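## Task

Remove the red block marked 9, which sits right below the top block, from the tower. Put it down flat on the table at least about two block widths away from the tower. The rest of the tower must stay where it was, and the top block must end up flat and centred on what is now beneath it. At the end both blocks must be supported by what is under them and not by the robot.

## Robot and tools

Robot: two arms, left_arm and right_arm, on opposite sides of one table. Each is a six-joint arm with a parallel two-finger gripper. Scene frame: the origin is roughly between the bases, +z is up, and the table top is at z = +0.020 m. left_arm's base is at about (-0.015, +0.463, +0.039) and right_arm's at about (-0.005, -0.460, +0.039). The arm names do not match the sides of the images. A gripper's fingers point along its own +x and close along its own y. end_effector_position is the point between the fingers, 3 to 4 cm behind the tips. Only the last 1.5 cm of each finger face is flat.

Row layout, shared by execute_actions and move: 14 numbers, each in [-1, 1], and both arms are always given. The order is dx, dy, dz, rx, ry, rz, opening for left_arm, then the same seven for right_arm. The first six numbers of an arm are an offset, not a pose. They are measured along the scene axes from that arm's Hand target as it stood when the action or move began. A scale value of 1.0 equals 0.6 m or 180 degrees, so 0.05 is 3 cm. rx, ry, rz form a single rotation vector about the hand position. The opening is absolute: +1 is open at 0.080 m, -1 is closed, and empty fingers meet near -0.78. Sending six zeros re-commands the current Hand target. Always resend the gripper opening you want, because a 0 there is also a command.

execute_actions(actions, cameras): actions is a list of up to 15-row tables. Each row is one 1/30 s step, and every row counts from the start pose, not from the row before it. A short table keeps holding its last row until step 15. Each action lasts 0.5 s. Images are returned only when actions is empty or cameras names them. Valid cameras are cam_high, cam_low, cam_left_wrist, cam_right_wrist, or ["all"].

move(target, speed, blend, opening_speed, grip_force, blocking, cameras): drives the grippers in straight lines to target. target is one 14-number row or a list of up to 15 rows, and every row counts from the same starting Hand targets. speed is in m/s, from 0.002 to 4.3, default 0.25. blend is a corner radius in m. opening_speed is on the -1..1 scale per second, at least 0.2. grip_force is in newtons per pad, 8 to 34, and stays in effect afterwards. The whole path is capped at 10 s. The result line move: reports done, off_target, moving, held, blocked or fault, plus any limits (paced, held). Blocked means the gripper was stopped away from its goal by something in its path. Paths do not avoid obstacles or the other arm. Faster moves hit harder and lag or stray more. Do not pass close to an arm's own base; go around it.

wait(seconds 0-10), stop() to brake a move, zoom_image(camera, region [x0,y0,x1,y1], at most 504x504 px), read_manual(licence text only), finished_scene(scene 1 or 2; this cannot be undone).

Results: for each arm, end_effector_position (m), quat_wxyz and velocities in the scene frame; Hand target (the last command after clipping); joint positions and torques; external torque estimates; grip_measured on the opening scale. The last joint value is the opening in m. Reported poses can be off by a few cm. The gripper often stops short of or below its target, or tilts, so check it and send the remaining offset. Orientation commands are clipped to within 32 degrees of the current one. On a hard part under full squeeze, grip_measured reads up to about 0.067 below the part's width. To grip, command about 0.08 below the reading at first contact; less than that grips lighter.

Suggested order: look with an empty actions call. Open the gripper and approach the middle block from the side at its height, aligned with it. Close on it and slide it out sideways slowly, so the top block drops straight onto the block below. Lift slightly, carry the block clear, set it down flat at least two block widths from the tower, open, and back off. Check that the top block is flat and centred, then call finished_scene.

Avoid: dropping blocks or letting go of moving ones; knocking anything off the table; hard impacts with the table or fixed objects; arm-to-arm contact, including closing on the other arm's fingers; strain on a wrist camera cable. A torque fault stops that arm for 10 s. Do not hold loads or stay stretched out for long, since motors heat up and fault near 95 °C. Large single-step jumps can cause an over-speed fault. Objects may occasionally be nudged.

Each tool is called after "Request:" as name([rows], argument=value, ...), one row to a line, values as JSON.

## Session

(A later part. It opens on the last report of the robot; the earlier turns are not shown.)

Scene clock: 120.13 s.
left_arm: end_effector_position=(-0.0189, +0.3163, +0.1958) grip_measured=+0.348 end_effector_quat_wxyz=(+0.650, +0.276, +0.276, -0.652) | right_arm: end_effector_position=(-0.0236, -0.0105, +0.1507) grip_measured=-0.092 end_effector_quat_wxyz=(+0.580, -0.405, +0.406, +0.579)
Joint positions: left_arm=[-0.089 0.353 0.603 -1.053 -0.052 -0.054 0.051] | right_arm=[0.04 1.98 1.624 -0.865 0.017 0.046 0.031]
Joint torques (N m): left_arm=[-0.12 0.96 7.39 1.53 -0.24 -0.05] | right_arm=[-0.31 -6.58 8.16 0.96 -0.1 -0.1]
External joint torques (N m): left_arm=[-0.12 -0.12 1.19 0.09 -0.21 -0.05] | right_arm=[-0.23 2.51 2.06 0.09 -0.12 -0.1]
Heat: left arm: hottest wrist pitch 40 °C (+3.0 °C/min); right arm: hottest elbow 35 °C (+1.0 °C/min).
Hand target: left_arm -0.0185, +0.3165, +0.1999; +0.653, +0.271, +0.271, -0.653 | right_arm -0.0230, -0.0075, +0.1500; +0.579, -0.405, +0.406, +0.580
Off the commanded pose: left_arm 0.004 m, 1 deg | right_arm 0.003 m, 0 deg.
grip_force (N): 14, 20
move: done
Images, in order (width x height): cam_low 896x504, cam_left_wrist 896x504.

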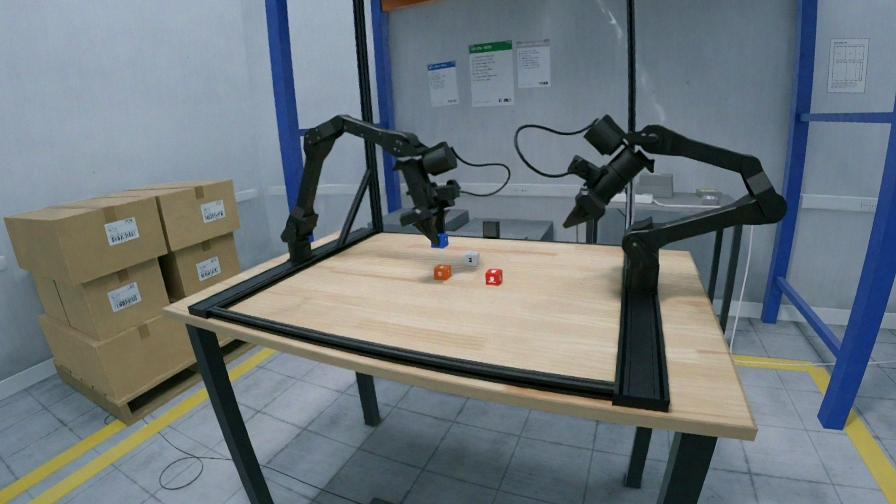

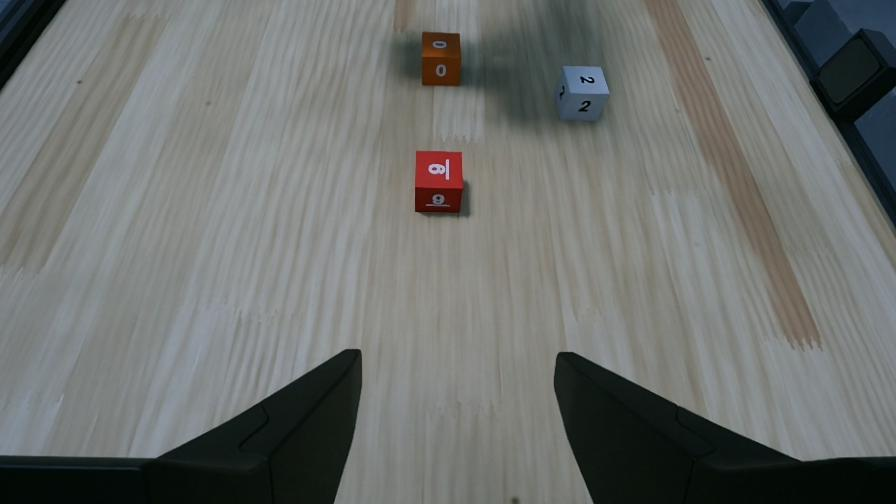

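Request:
move(target=[0,0,0,0,0,0,0.35,0.0022,0,-0.0858,0,0,0,-0.17], speed=0.15, cameras=["cam_left_wrist","cam_low","cam_right_wrist"])

Request:
zoom_image(camera="cam_left_wrist", region=[390, 0, 490, 100])

Request:
zoom_image(camera="cam_low", region=[410, 225, 480, 295])

Scene clock: 126.57 s.
left_arm: end_effector_position=(-0.0189, +0.3164, +0.1957) grip_measured=+0.348 end_effector_quat_wxyz=(+0.650, +0.276, +0.276, -0.652) | right_arm: end_effector_position=(-0.0226, -0.0068, +0.1033) grip_measured=-0.092 end_effector_quat_wxyz=(+0.582, -0.403, +0.403, +0.581)
Joint positions: left_arm=[-0.09 0.353 0.603 -1.054 -0.052 -0.055 0.051] | right_arm=[0.037 2.024 1.494 -0.682 0.016 0.043 0.031]
Joint torques (N m): left_arm=[-0.18 0.91 7.37 1.56 -0.25 -0.07] | right_arm=[-0.35 -7.31 5.61 1.38 -0.07 -0.11]
External joint torques (N m): left_arm=[-0.18 -0.15 1.16 0.12 -0.23 -0.07] | right_arm=[-0.26 1.88 -0.32 0.48 -0.1 -0.12]
Heat: left arm: hottest wrist pitch 40 °C (+2.0 °C/min); right arm: hottest elbow 35 °C (+1.0 °C/min).
Hand target: left_arm -0.0185, +0.3166, +0.1999; +0.653, +0.272, +0.271, -0.653 | right_arm -0.0216, -0.0075, +0.0985; +0.579, -0.405, +0.406, +0.580
Off the commanded pose: left_arm 0.004 m, 1 deg | right_arm 0.005 m, 0 deg.
grip_force (N): 14, 20
move: done
Images, in order (width x height): cam_low 896x504, cam_left_wrist 896x504, cam_right_wrist 896x504.

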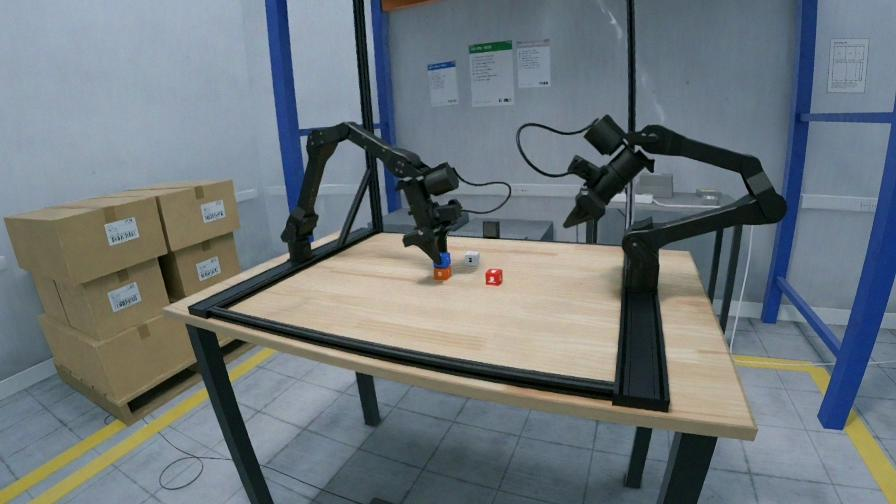

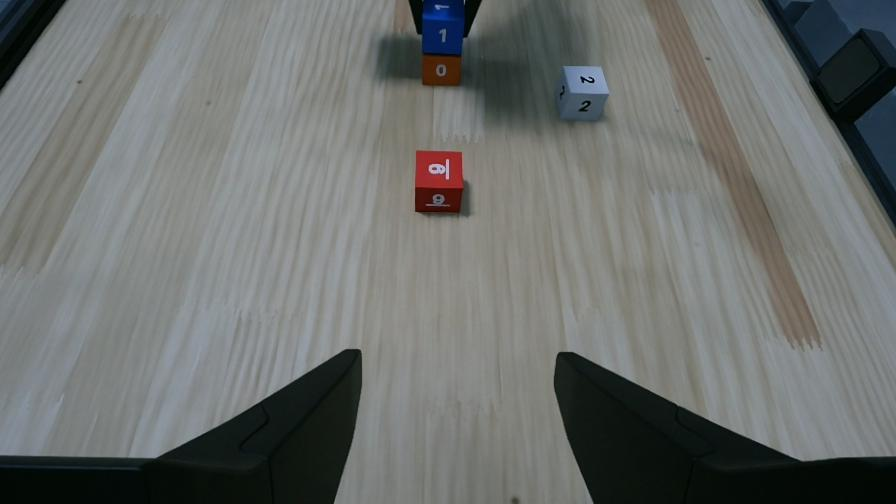

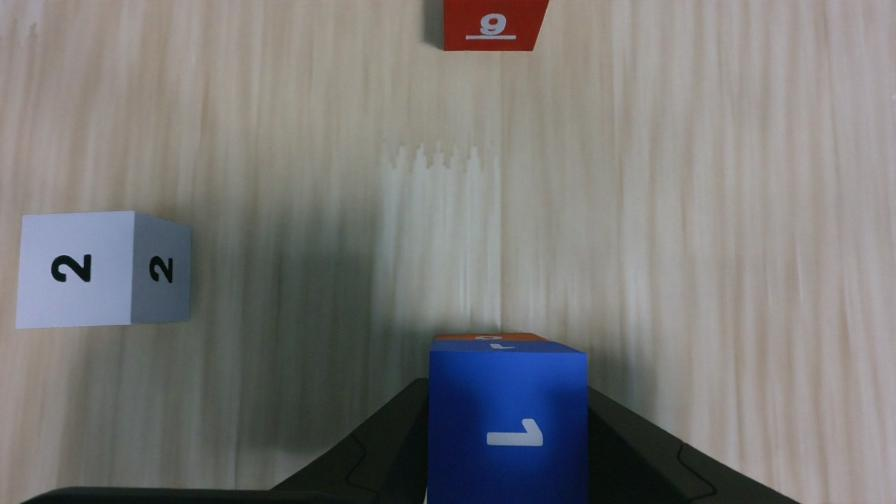

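Scaled by 5.040.

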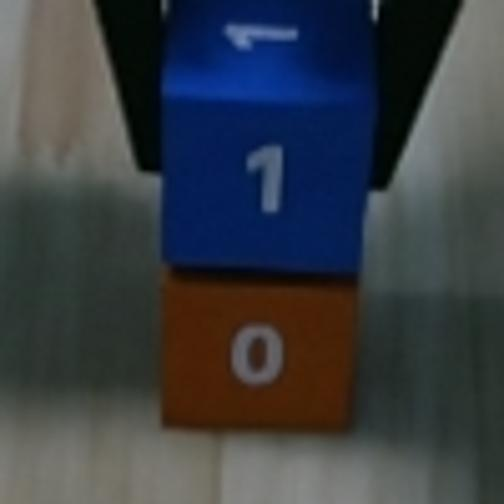

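Scaled by 7.200.

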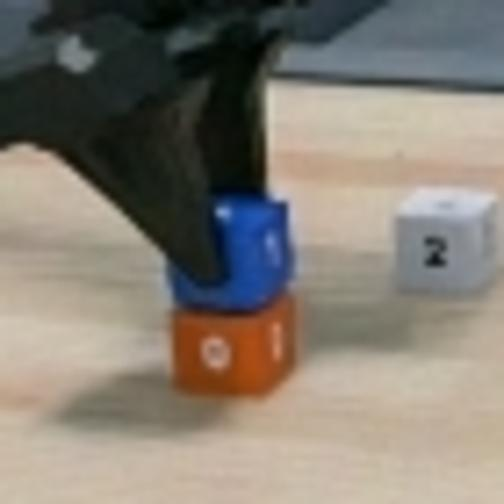

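Request:
zoom_image(camera="cam_low", region=[428, 248, 458, 284])

Scaled by 14.000.

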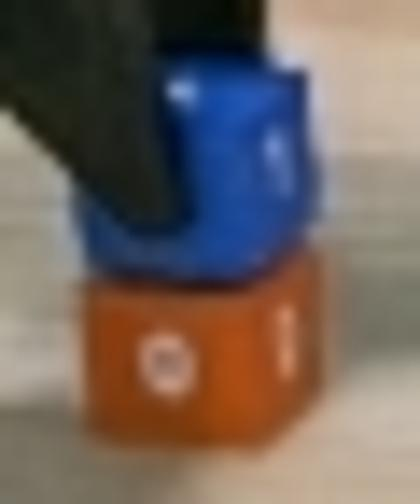

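Request:
zoom_image(camera="cam_left_wrist", region=[416, 36, 468, 88])

Scaled by 9.692.

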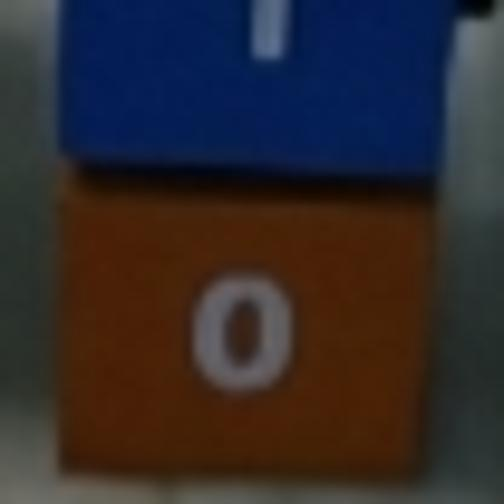

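Request:
move(target=[0,0,0,0,0,0,0.35,0,0,-0.005,0,0,0,-0.17], speed=0.02, cameras=["cam_left_wrist","cam_low"])

Request:
zoom_image(camera="cam_left_wrist", region=[416, 26, 476, 88])

Request:
zoom_image(camera="cam_low", region=[428, 248, 458, 284])

Scene clock: 157.37 s.
left_arm: end_effector_position=(-0.0189, +0.3164, +0.1957) grip_measured=+0.348 end_effector_quat_wxyz=(+0.650, +0.276, +0.276, -0.652) | right_arm: end_effector_position=(-0.0226, -0.0062, +0.1023) grip_measured=-0.092 end_effector_quat_wxyz=(+0.583, -0.401, +0.402, +0.582)
Joint positions: left_arm=[-0.09 0.353 0.603 -1.054 -0.052 -0.055 0.051] | right_arm=[0.037 2.024 1.488 -0.671 0.016 0.043 0.031]
Joint torques (N m): left_arm=[-0.1 0.94 7.28 1.55 -0.24 -0.06] | right_arm=[-0.33 -6.81 5.51 1.38 -0.09 -0.13]
External joint torques (N m): left_arm=[-0.09 -0.14 1.19 0.15 -0.21 -0.06] | right_arm=[-0.23 2.31 -0.35 0.5 -0.11 -0.14]
Motor temperatures (°C): left_arm=[26 32 43 41 30 32] | right_arm=[27 38 35 32 33 30]
Heat: left arm: hottest elbow 43 °C (+5.1 °C/min); right arm: hottest shoulder 38 °C (+7.1 °C/min).
Hand target: left_arm -0.0185, +0.3166, +0.1999; +0.653, +0.272, +0.271, -0.653 | right_arm -0.0216, -0.0076, +0.0955; +0.579, -0.405, +0.406, +0.579
Off the commanded pose: left_arm 0.004 m, 1 deg | right_arm 0.007 m, 1 deg.
grip_force (N): 14, 20
move: done
Images, in order (width x height): cam_low 896x504, cam_left_wrist 896x504.

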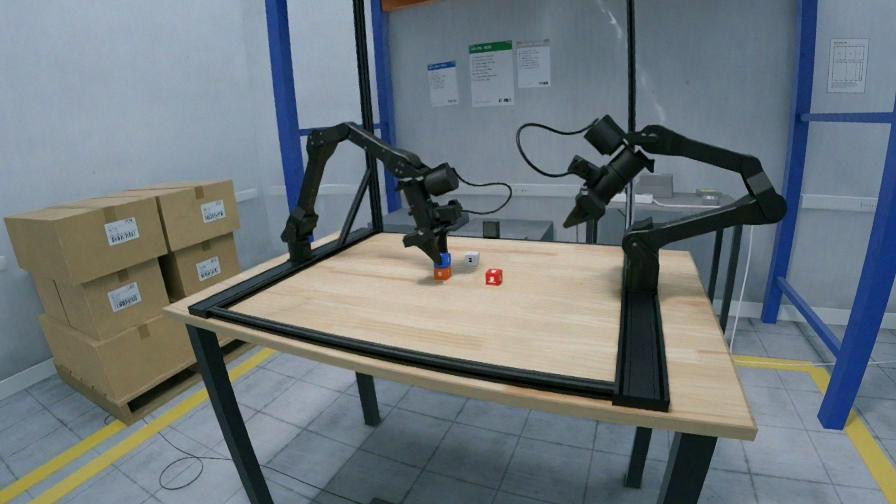

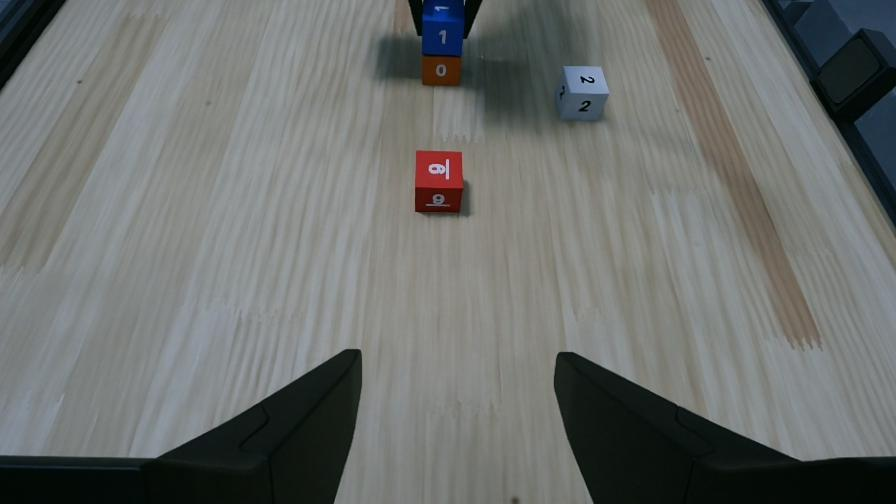

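Scaled by 8.129.

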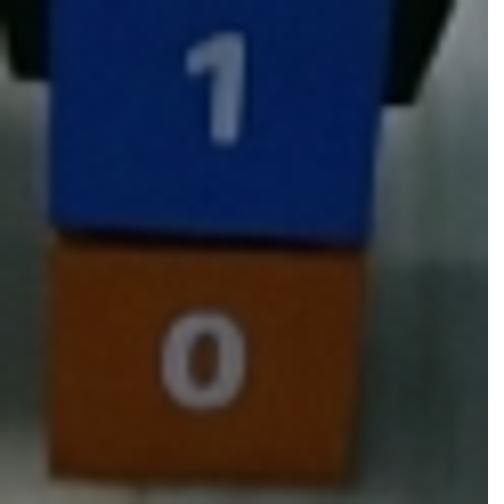

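Scaled by 14.000.

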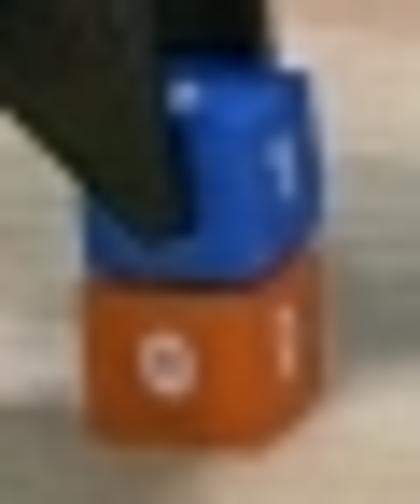

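Request:
move(target=[0,0,0,0,0,0,0.35,0,0,-0.0033,0,0,0,-0.17], speed=0.02, cameras=["cam_left_wrist","cam_low"])

Request:
zoom_image(camera="cam_left_wrist", region=[416, 26, 476, 88])

Request:
zoom_image(camera="cam_low", region=[428, 248, 458, 284])

Scene clock: 184.07 s.
left_arm: end_effector_position=(-0.0189, +0.3164, +0.1957) grip_measured=+0.348 end_effector_quat_wxyz=(+0.650, +0.276, +0.276, -0.652) | right_arm: end_effector_position=(-0.0226, -0.0061, +0.1004) grip_measured=-0.092 end_effector_quat_wxyz=(+0.583, -0.401, +0.402, +0.582)
Joint positions: left_arm=[-0.09 0.353 0.603 -1.054 -0.052 -0.055 0.051] | right_arm=[0.037 2.027 1.483 -0.664 0.016 0.043 0.031]
Joint torques (N m): left_arm=[-0.07 0.87 7.38 1.57 -0.23 -0.07] | right_arm=[-0.31 -6.77 5.47 1.36 -0.06 -0.13]
External joint torques (N m): left_arm=[-0.08 -0.21 1.2 0.14 -0.19 -0.07] | right_arm=[-0.27 2.36 -0.36 0.49 -0.08 -0.13]
Heat: left arm: hottest elbow 45 °C (+6.1 °C/min); right arm: hottest shoulder 39 °C (+7.1 °C/min).
Hand target: left_arm -0.0185, +0.3166, +0.1999; +0.653, +0.272, +0.271, -0.653 | right_arm -0.0216, -0.0075, +0.0935; +0.579, -0.405, +0.406, +0.580
Off the commanded pose: left_arm 0.004 m, 1 deg | right_arm 0.007 m, 1 deg.
grip_force (N): 14, 20
move: done
Images, in order (width x height): cam_low 896x504, cam_left_wrist 896x504.

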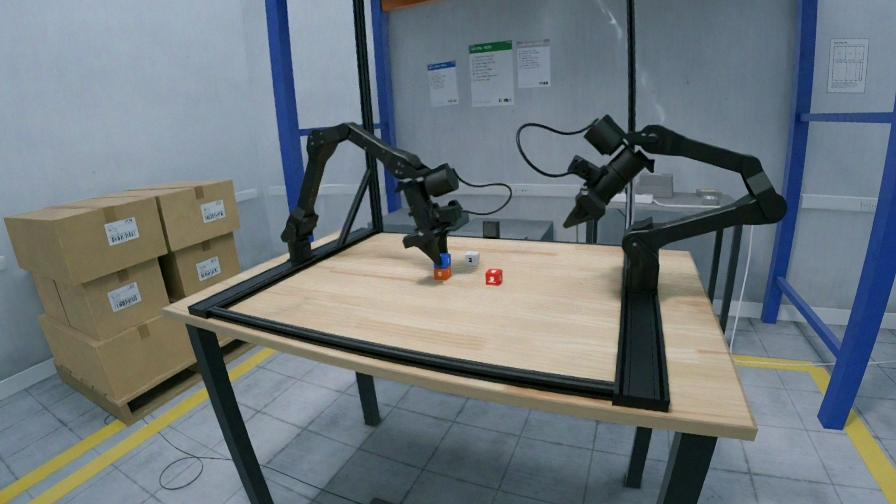

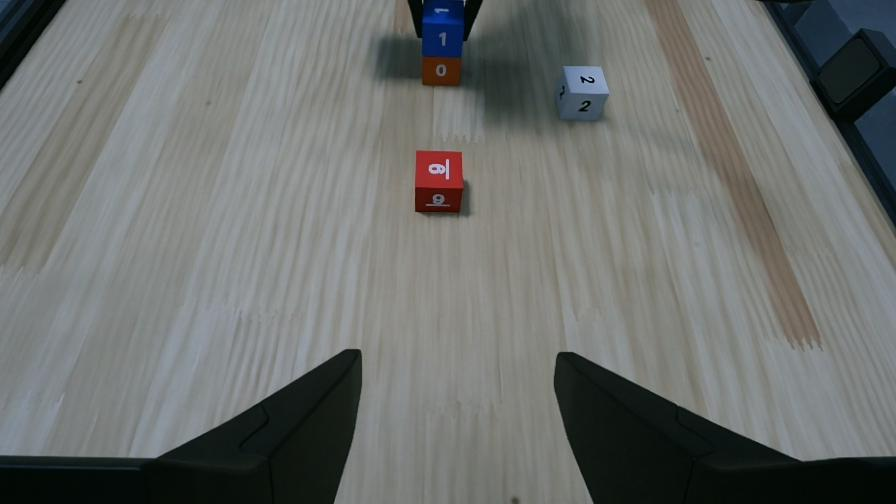

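Scaled by 8.129.

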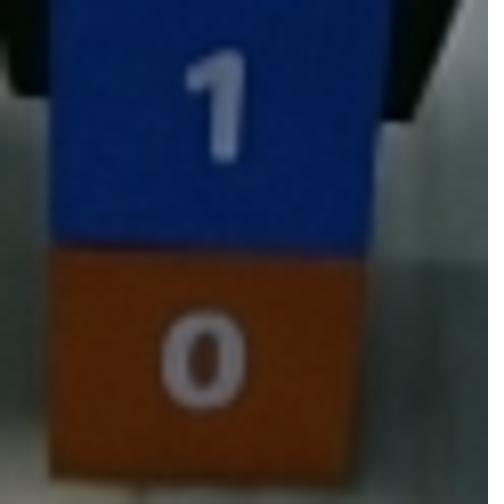

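Scaled by 14.000.

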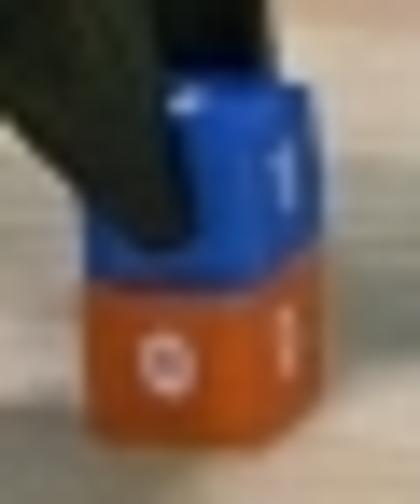

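Request:
move(target=[0,0,0,0,0,0,0.35,0,0,-0.005,0,0,0,-0.17], speed=0.02, cameras=["cam_left_wrist","cam_low"])

Request:
zoom_image(camera="cam_left_wrist", region=[416, 26, 476, 88])

Request:
zoom_image(camera="cam_low", region=[428, 248, 458, 284])

Scene clock: 188.17 s.
left_arm: end_effector_position=(-0.0189, +0.3164, +0.1957) grip_measured=+0.348 end_effector_quat_wxyz=(+0.650, +0.276, +0.276, -0.652) | right_arm: end_effector_position=(-0.0227, -0.0055, +0.0991) grip_measured=-0.092 end_effector_quat_wxyz=(+0.583, -0.400, +0.401, +0.583)
Joint positions: left_arm=[-0.09 0.353 0.603 -1.054 -0.052 -0.055 0.051] | right_arm=[0.037 2.028 1.478 -0.653 0.016 0.043 0.031]
Joint torques (N m): left_arm=[-0.16 0.88 7.33 1.57 -0.24 -0.06] | right_arm=[-0.2 -6.46 5.27 1.44 -0.09 -0.18]
External joint torques (N m): left_arm=[-0.16 -0.16 1.08 0.12 -0.2 -0.06] | right_arm=[-0.2 2.72 -0.63 0.53 -0.1 -0.18]
Heat: left arm: hottest elbow 45 °C (+5.1 °C/min); right arm: hottest shoulder 39 °C (+6.1 °C/min).
Hand target: left_arm -0.0185, +0.3166, +0.1999; +0.653, +0.272, +0.271, -0.653 | right_arm -0.0216, -0.0075, +0.0906; +0.579, -0.405, +0.406, +0.580
Off the commanded pose: left_arm 0.004 m, 1 deg | right_arm 0.009 m, 1 deg.
grip_force (N): 14, 20
move: off_target (right_arm)
Images, in order (width x height): cam_low 896x504, cam_left_wrist 896x504.

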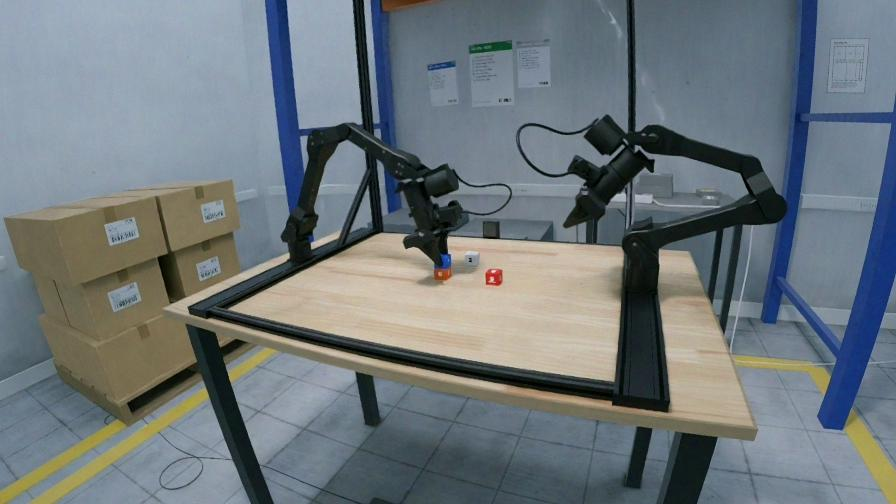

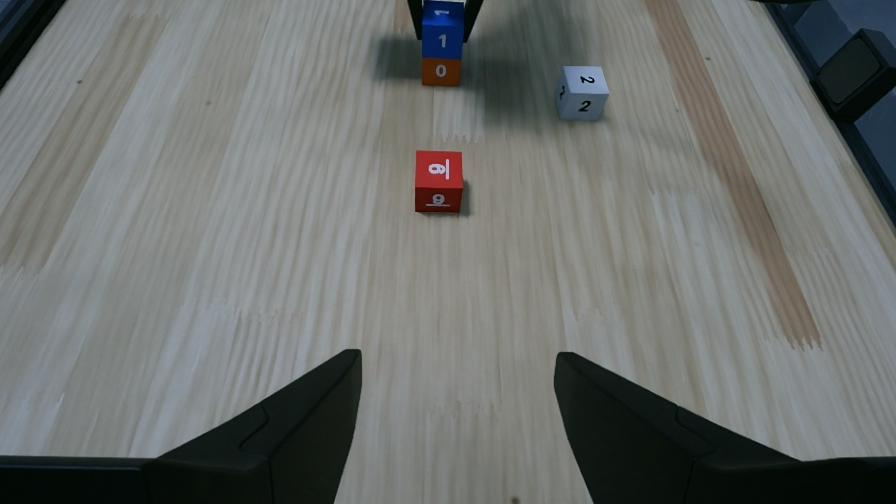

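Scaled by 8.129.

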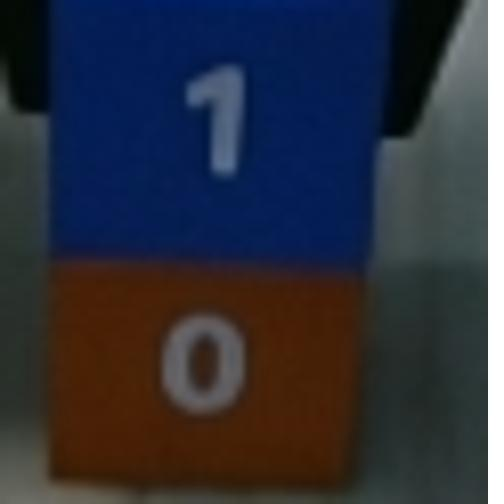

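Scaled by 14.000.

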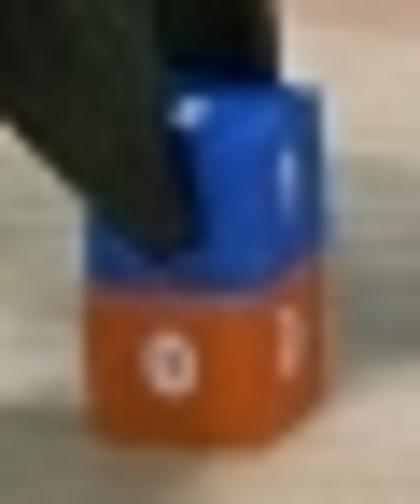

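Request:
move([
  [0,0,0,0,0,0,0.35,0,0.0015,0.0055,0,0,0,-0.17],
  [0,0,0,0,0,0,0.35,0,0.0015,0.0055,0,0,0,0.35],
  [0,0,0,0,0,0,0.35,0,-0.0383,0.1158,0,0,0,0.35],
  [0,0,0,0,0,0,0.35,0,-0.2,0.2667,0,0,0,0.35],
], speed=[0.05,0.05,0.1,0.3], blend=[0,0,0.02,0], opening_speed=0.7, cameras=["all"])

Request:
zoom_image(camera="cam_left_wrist", region=[390, 0, 490, 100])

Request:
zoom_image(camera="cam_low", region=[420, 235, 510, 295])

Scene clock: 202.63 s.
left_arm: end_effector_position=(-0.0189, +0.3164, +0.1957) grip_measured=+0.348 end_effector_quat_wxyz=(+0.650, +0.276, +0.276, -0.652) | right_arm: end_effector_position=(-0.0207, -0.1269, +0.2471) grip_measured=+0.347 end_effector_quat_wxyz=(+0.577, -0.409, +0.408, +0.578)
Joint positions: left_arm=[-0.09 0.353 0.603 -1.054 -0.052 -0.055 0.051] | right_arm=[0.048 1.544 1.489 -1.176 0.018 0.05 0.051]
Joint torques (N m): left_arm=[-0.1 0.84 7.33 1.56 -0.24 -0.08] | right_arm=[0.31 -5.53 6.72 0.96 0.03 0.2]
External joint torques (N m): left_arm=[-0.09 -0.27 1.16 0.13 -0.21 -0.08] | right_arm=[0.33 0.23 0.76 0.11 0.01 0.2]
Heat: left arm: hottest elbow 45 °C (+3.0 °C/min); right arm: hottest shoulder 37 °C (+1.0 °C/min).
Hand target: left_arm -0.0185, +0.3166, +0.1999; +0.653, +0.272, +0.271, -0.653 | right_arm -0.0216, -0.1275, +0.2506; +0.579, -0.405, +0.406, +0.580
Off the commanded pose: left_arm 0.004 m, 1 deg | right_arm 0.004 m, 1 deg.
grip_force (N): 14, 20
move: done

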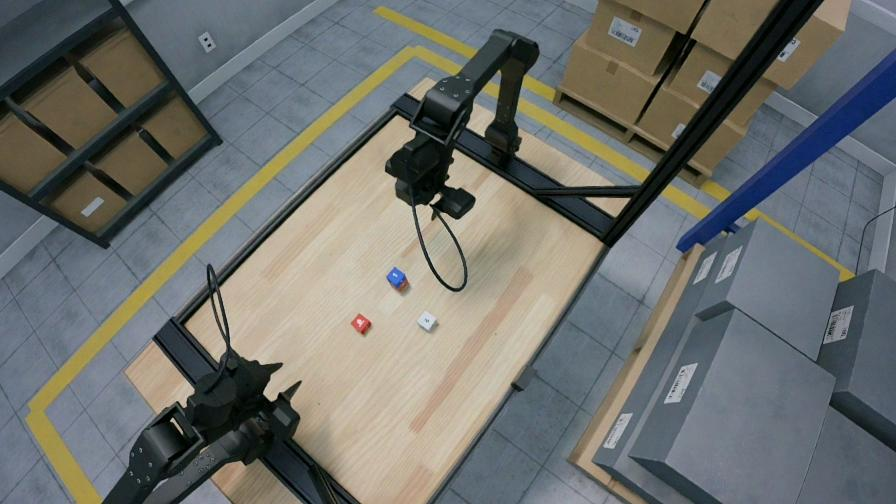

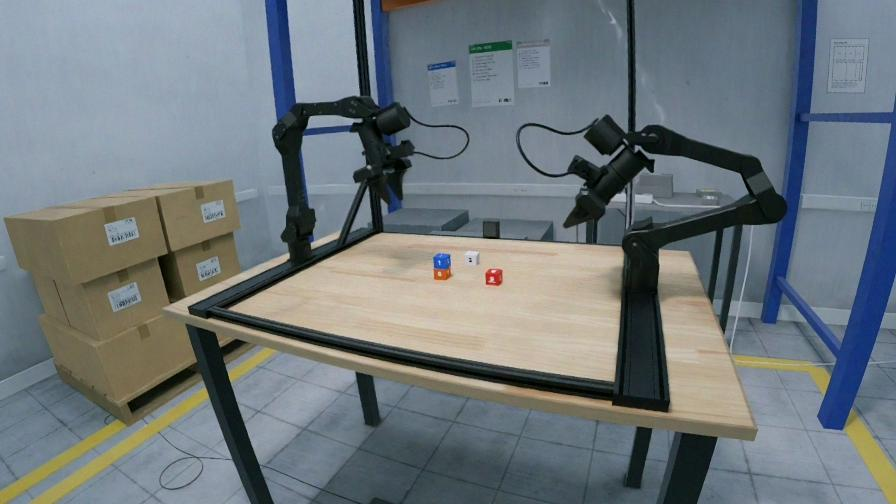

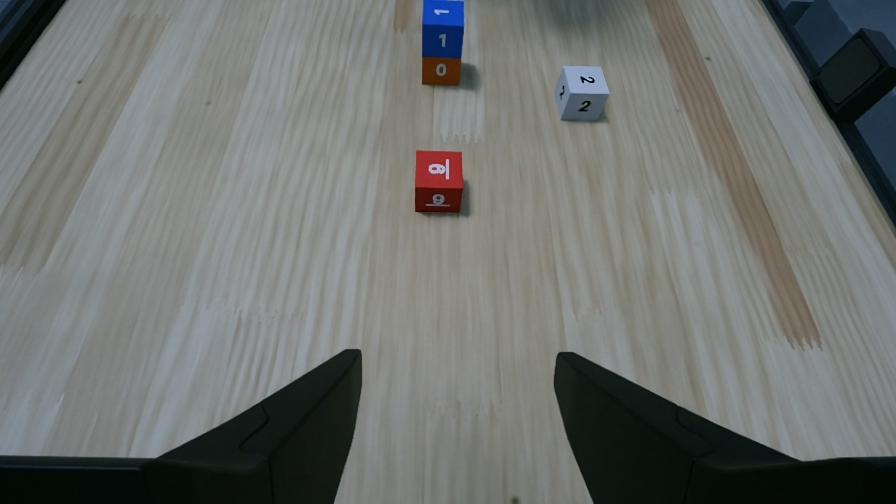

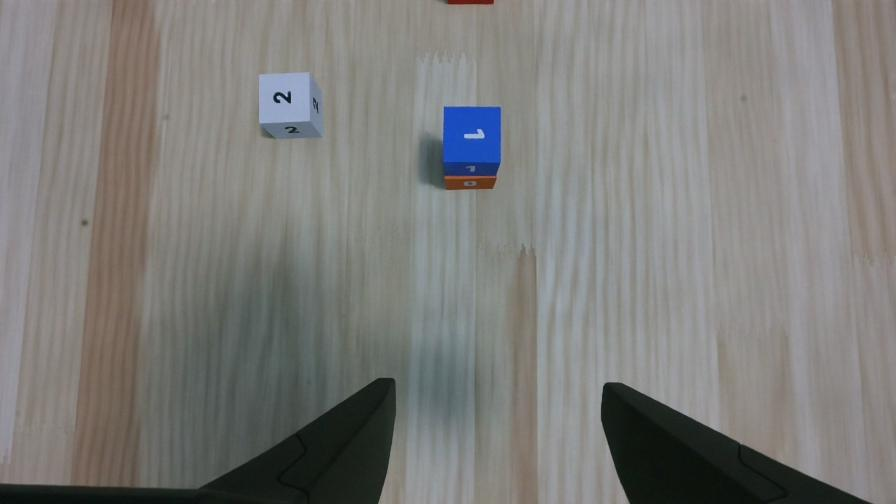

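Scaled by 5.040.

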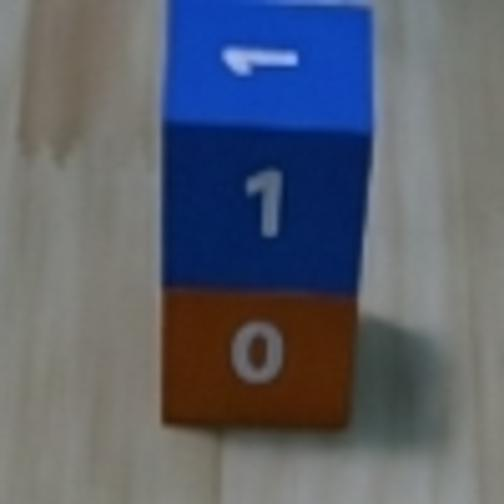

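Scaled by 5.600.

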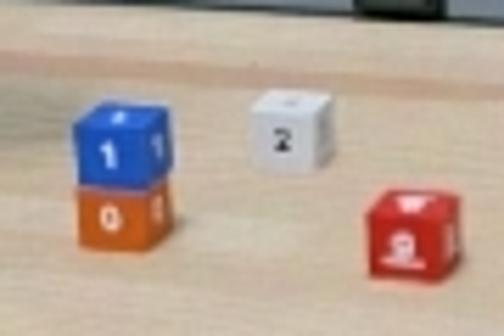

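Request:
zoom_image(camera="cam_right_wrist", region=[425, 95, 520, 200])

Request:
zoom_image(camera="cam_left_wrist", region=[411, 0, 476, 90])

Request:
zoom_image(camera="cam_low", region=[428, 248, 458, 284])

Request:
zoom_image(camera="cam_high", region=[370, 250, 430, 310])

Scaled by 4.800.

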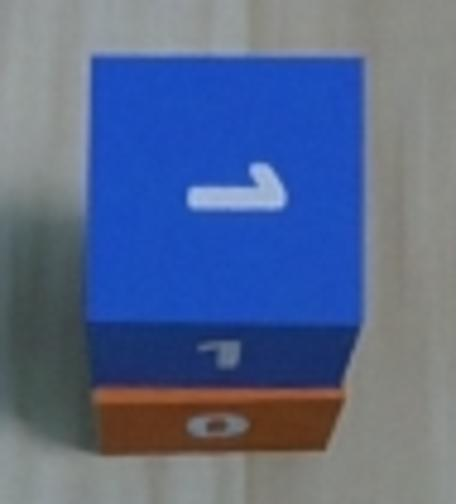

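Scaled by 5.600.

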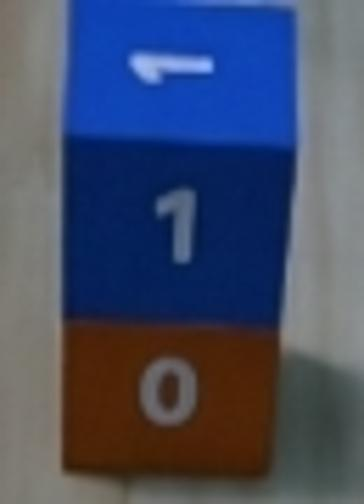

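Scaled by 14.000.

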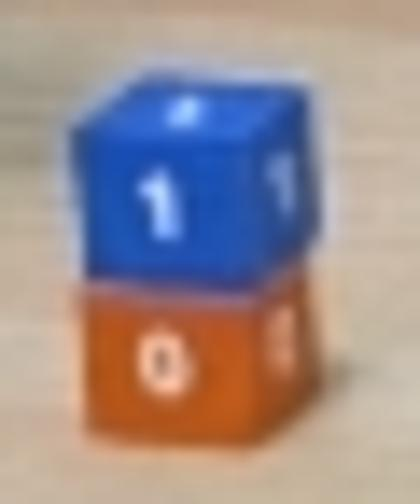

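Scaled by 8.400.

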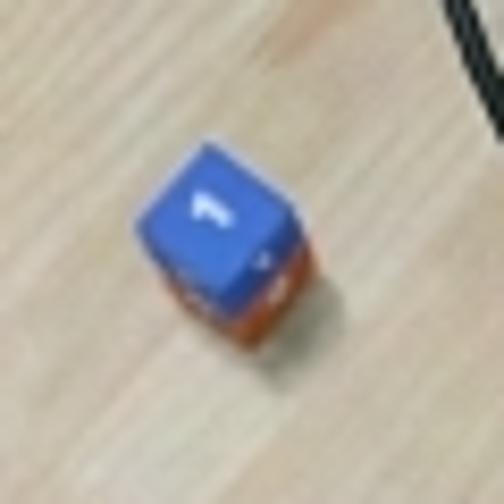

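Request:
finished_scene(scene=2)

The scene is finished: the task was done.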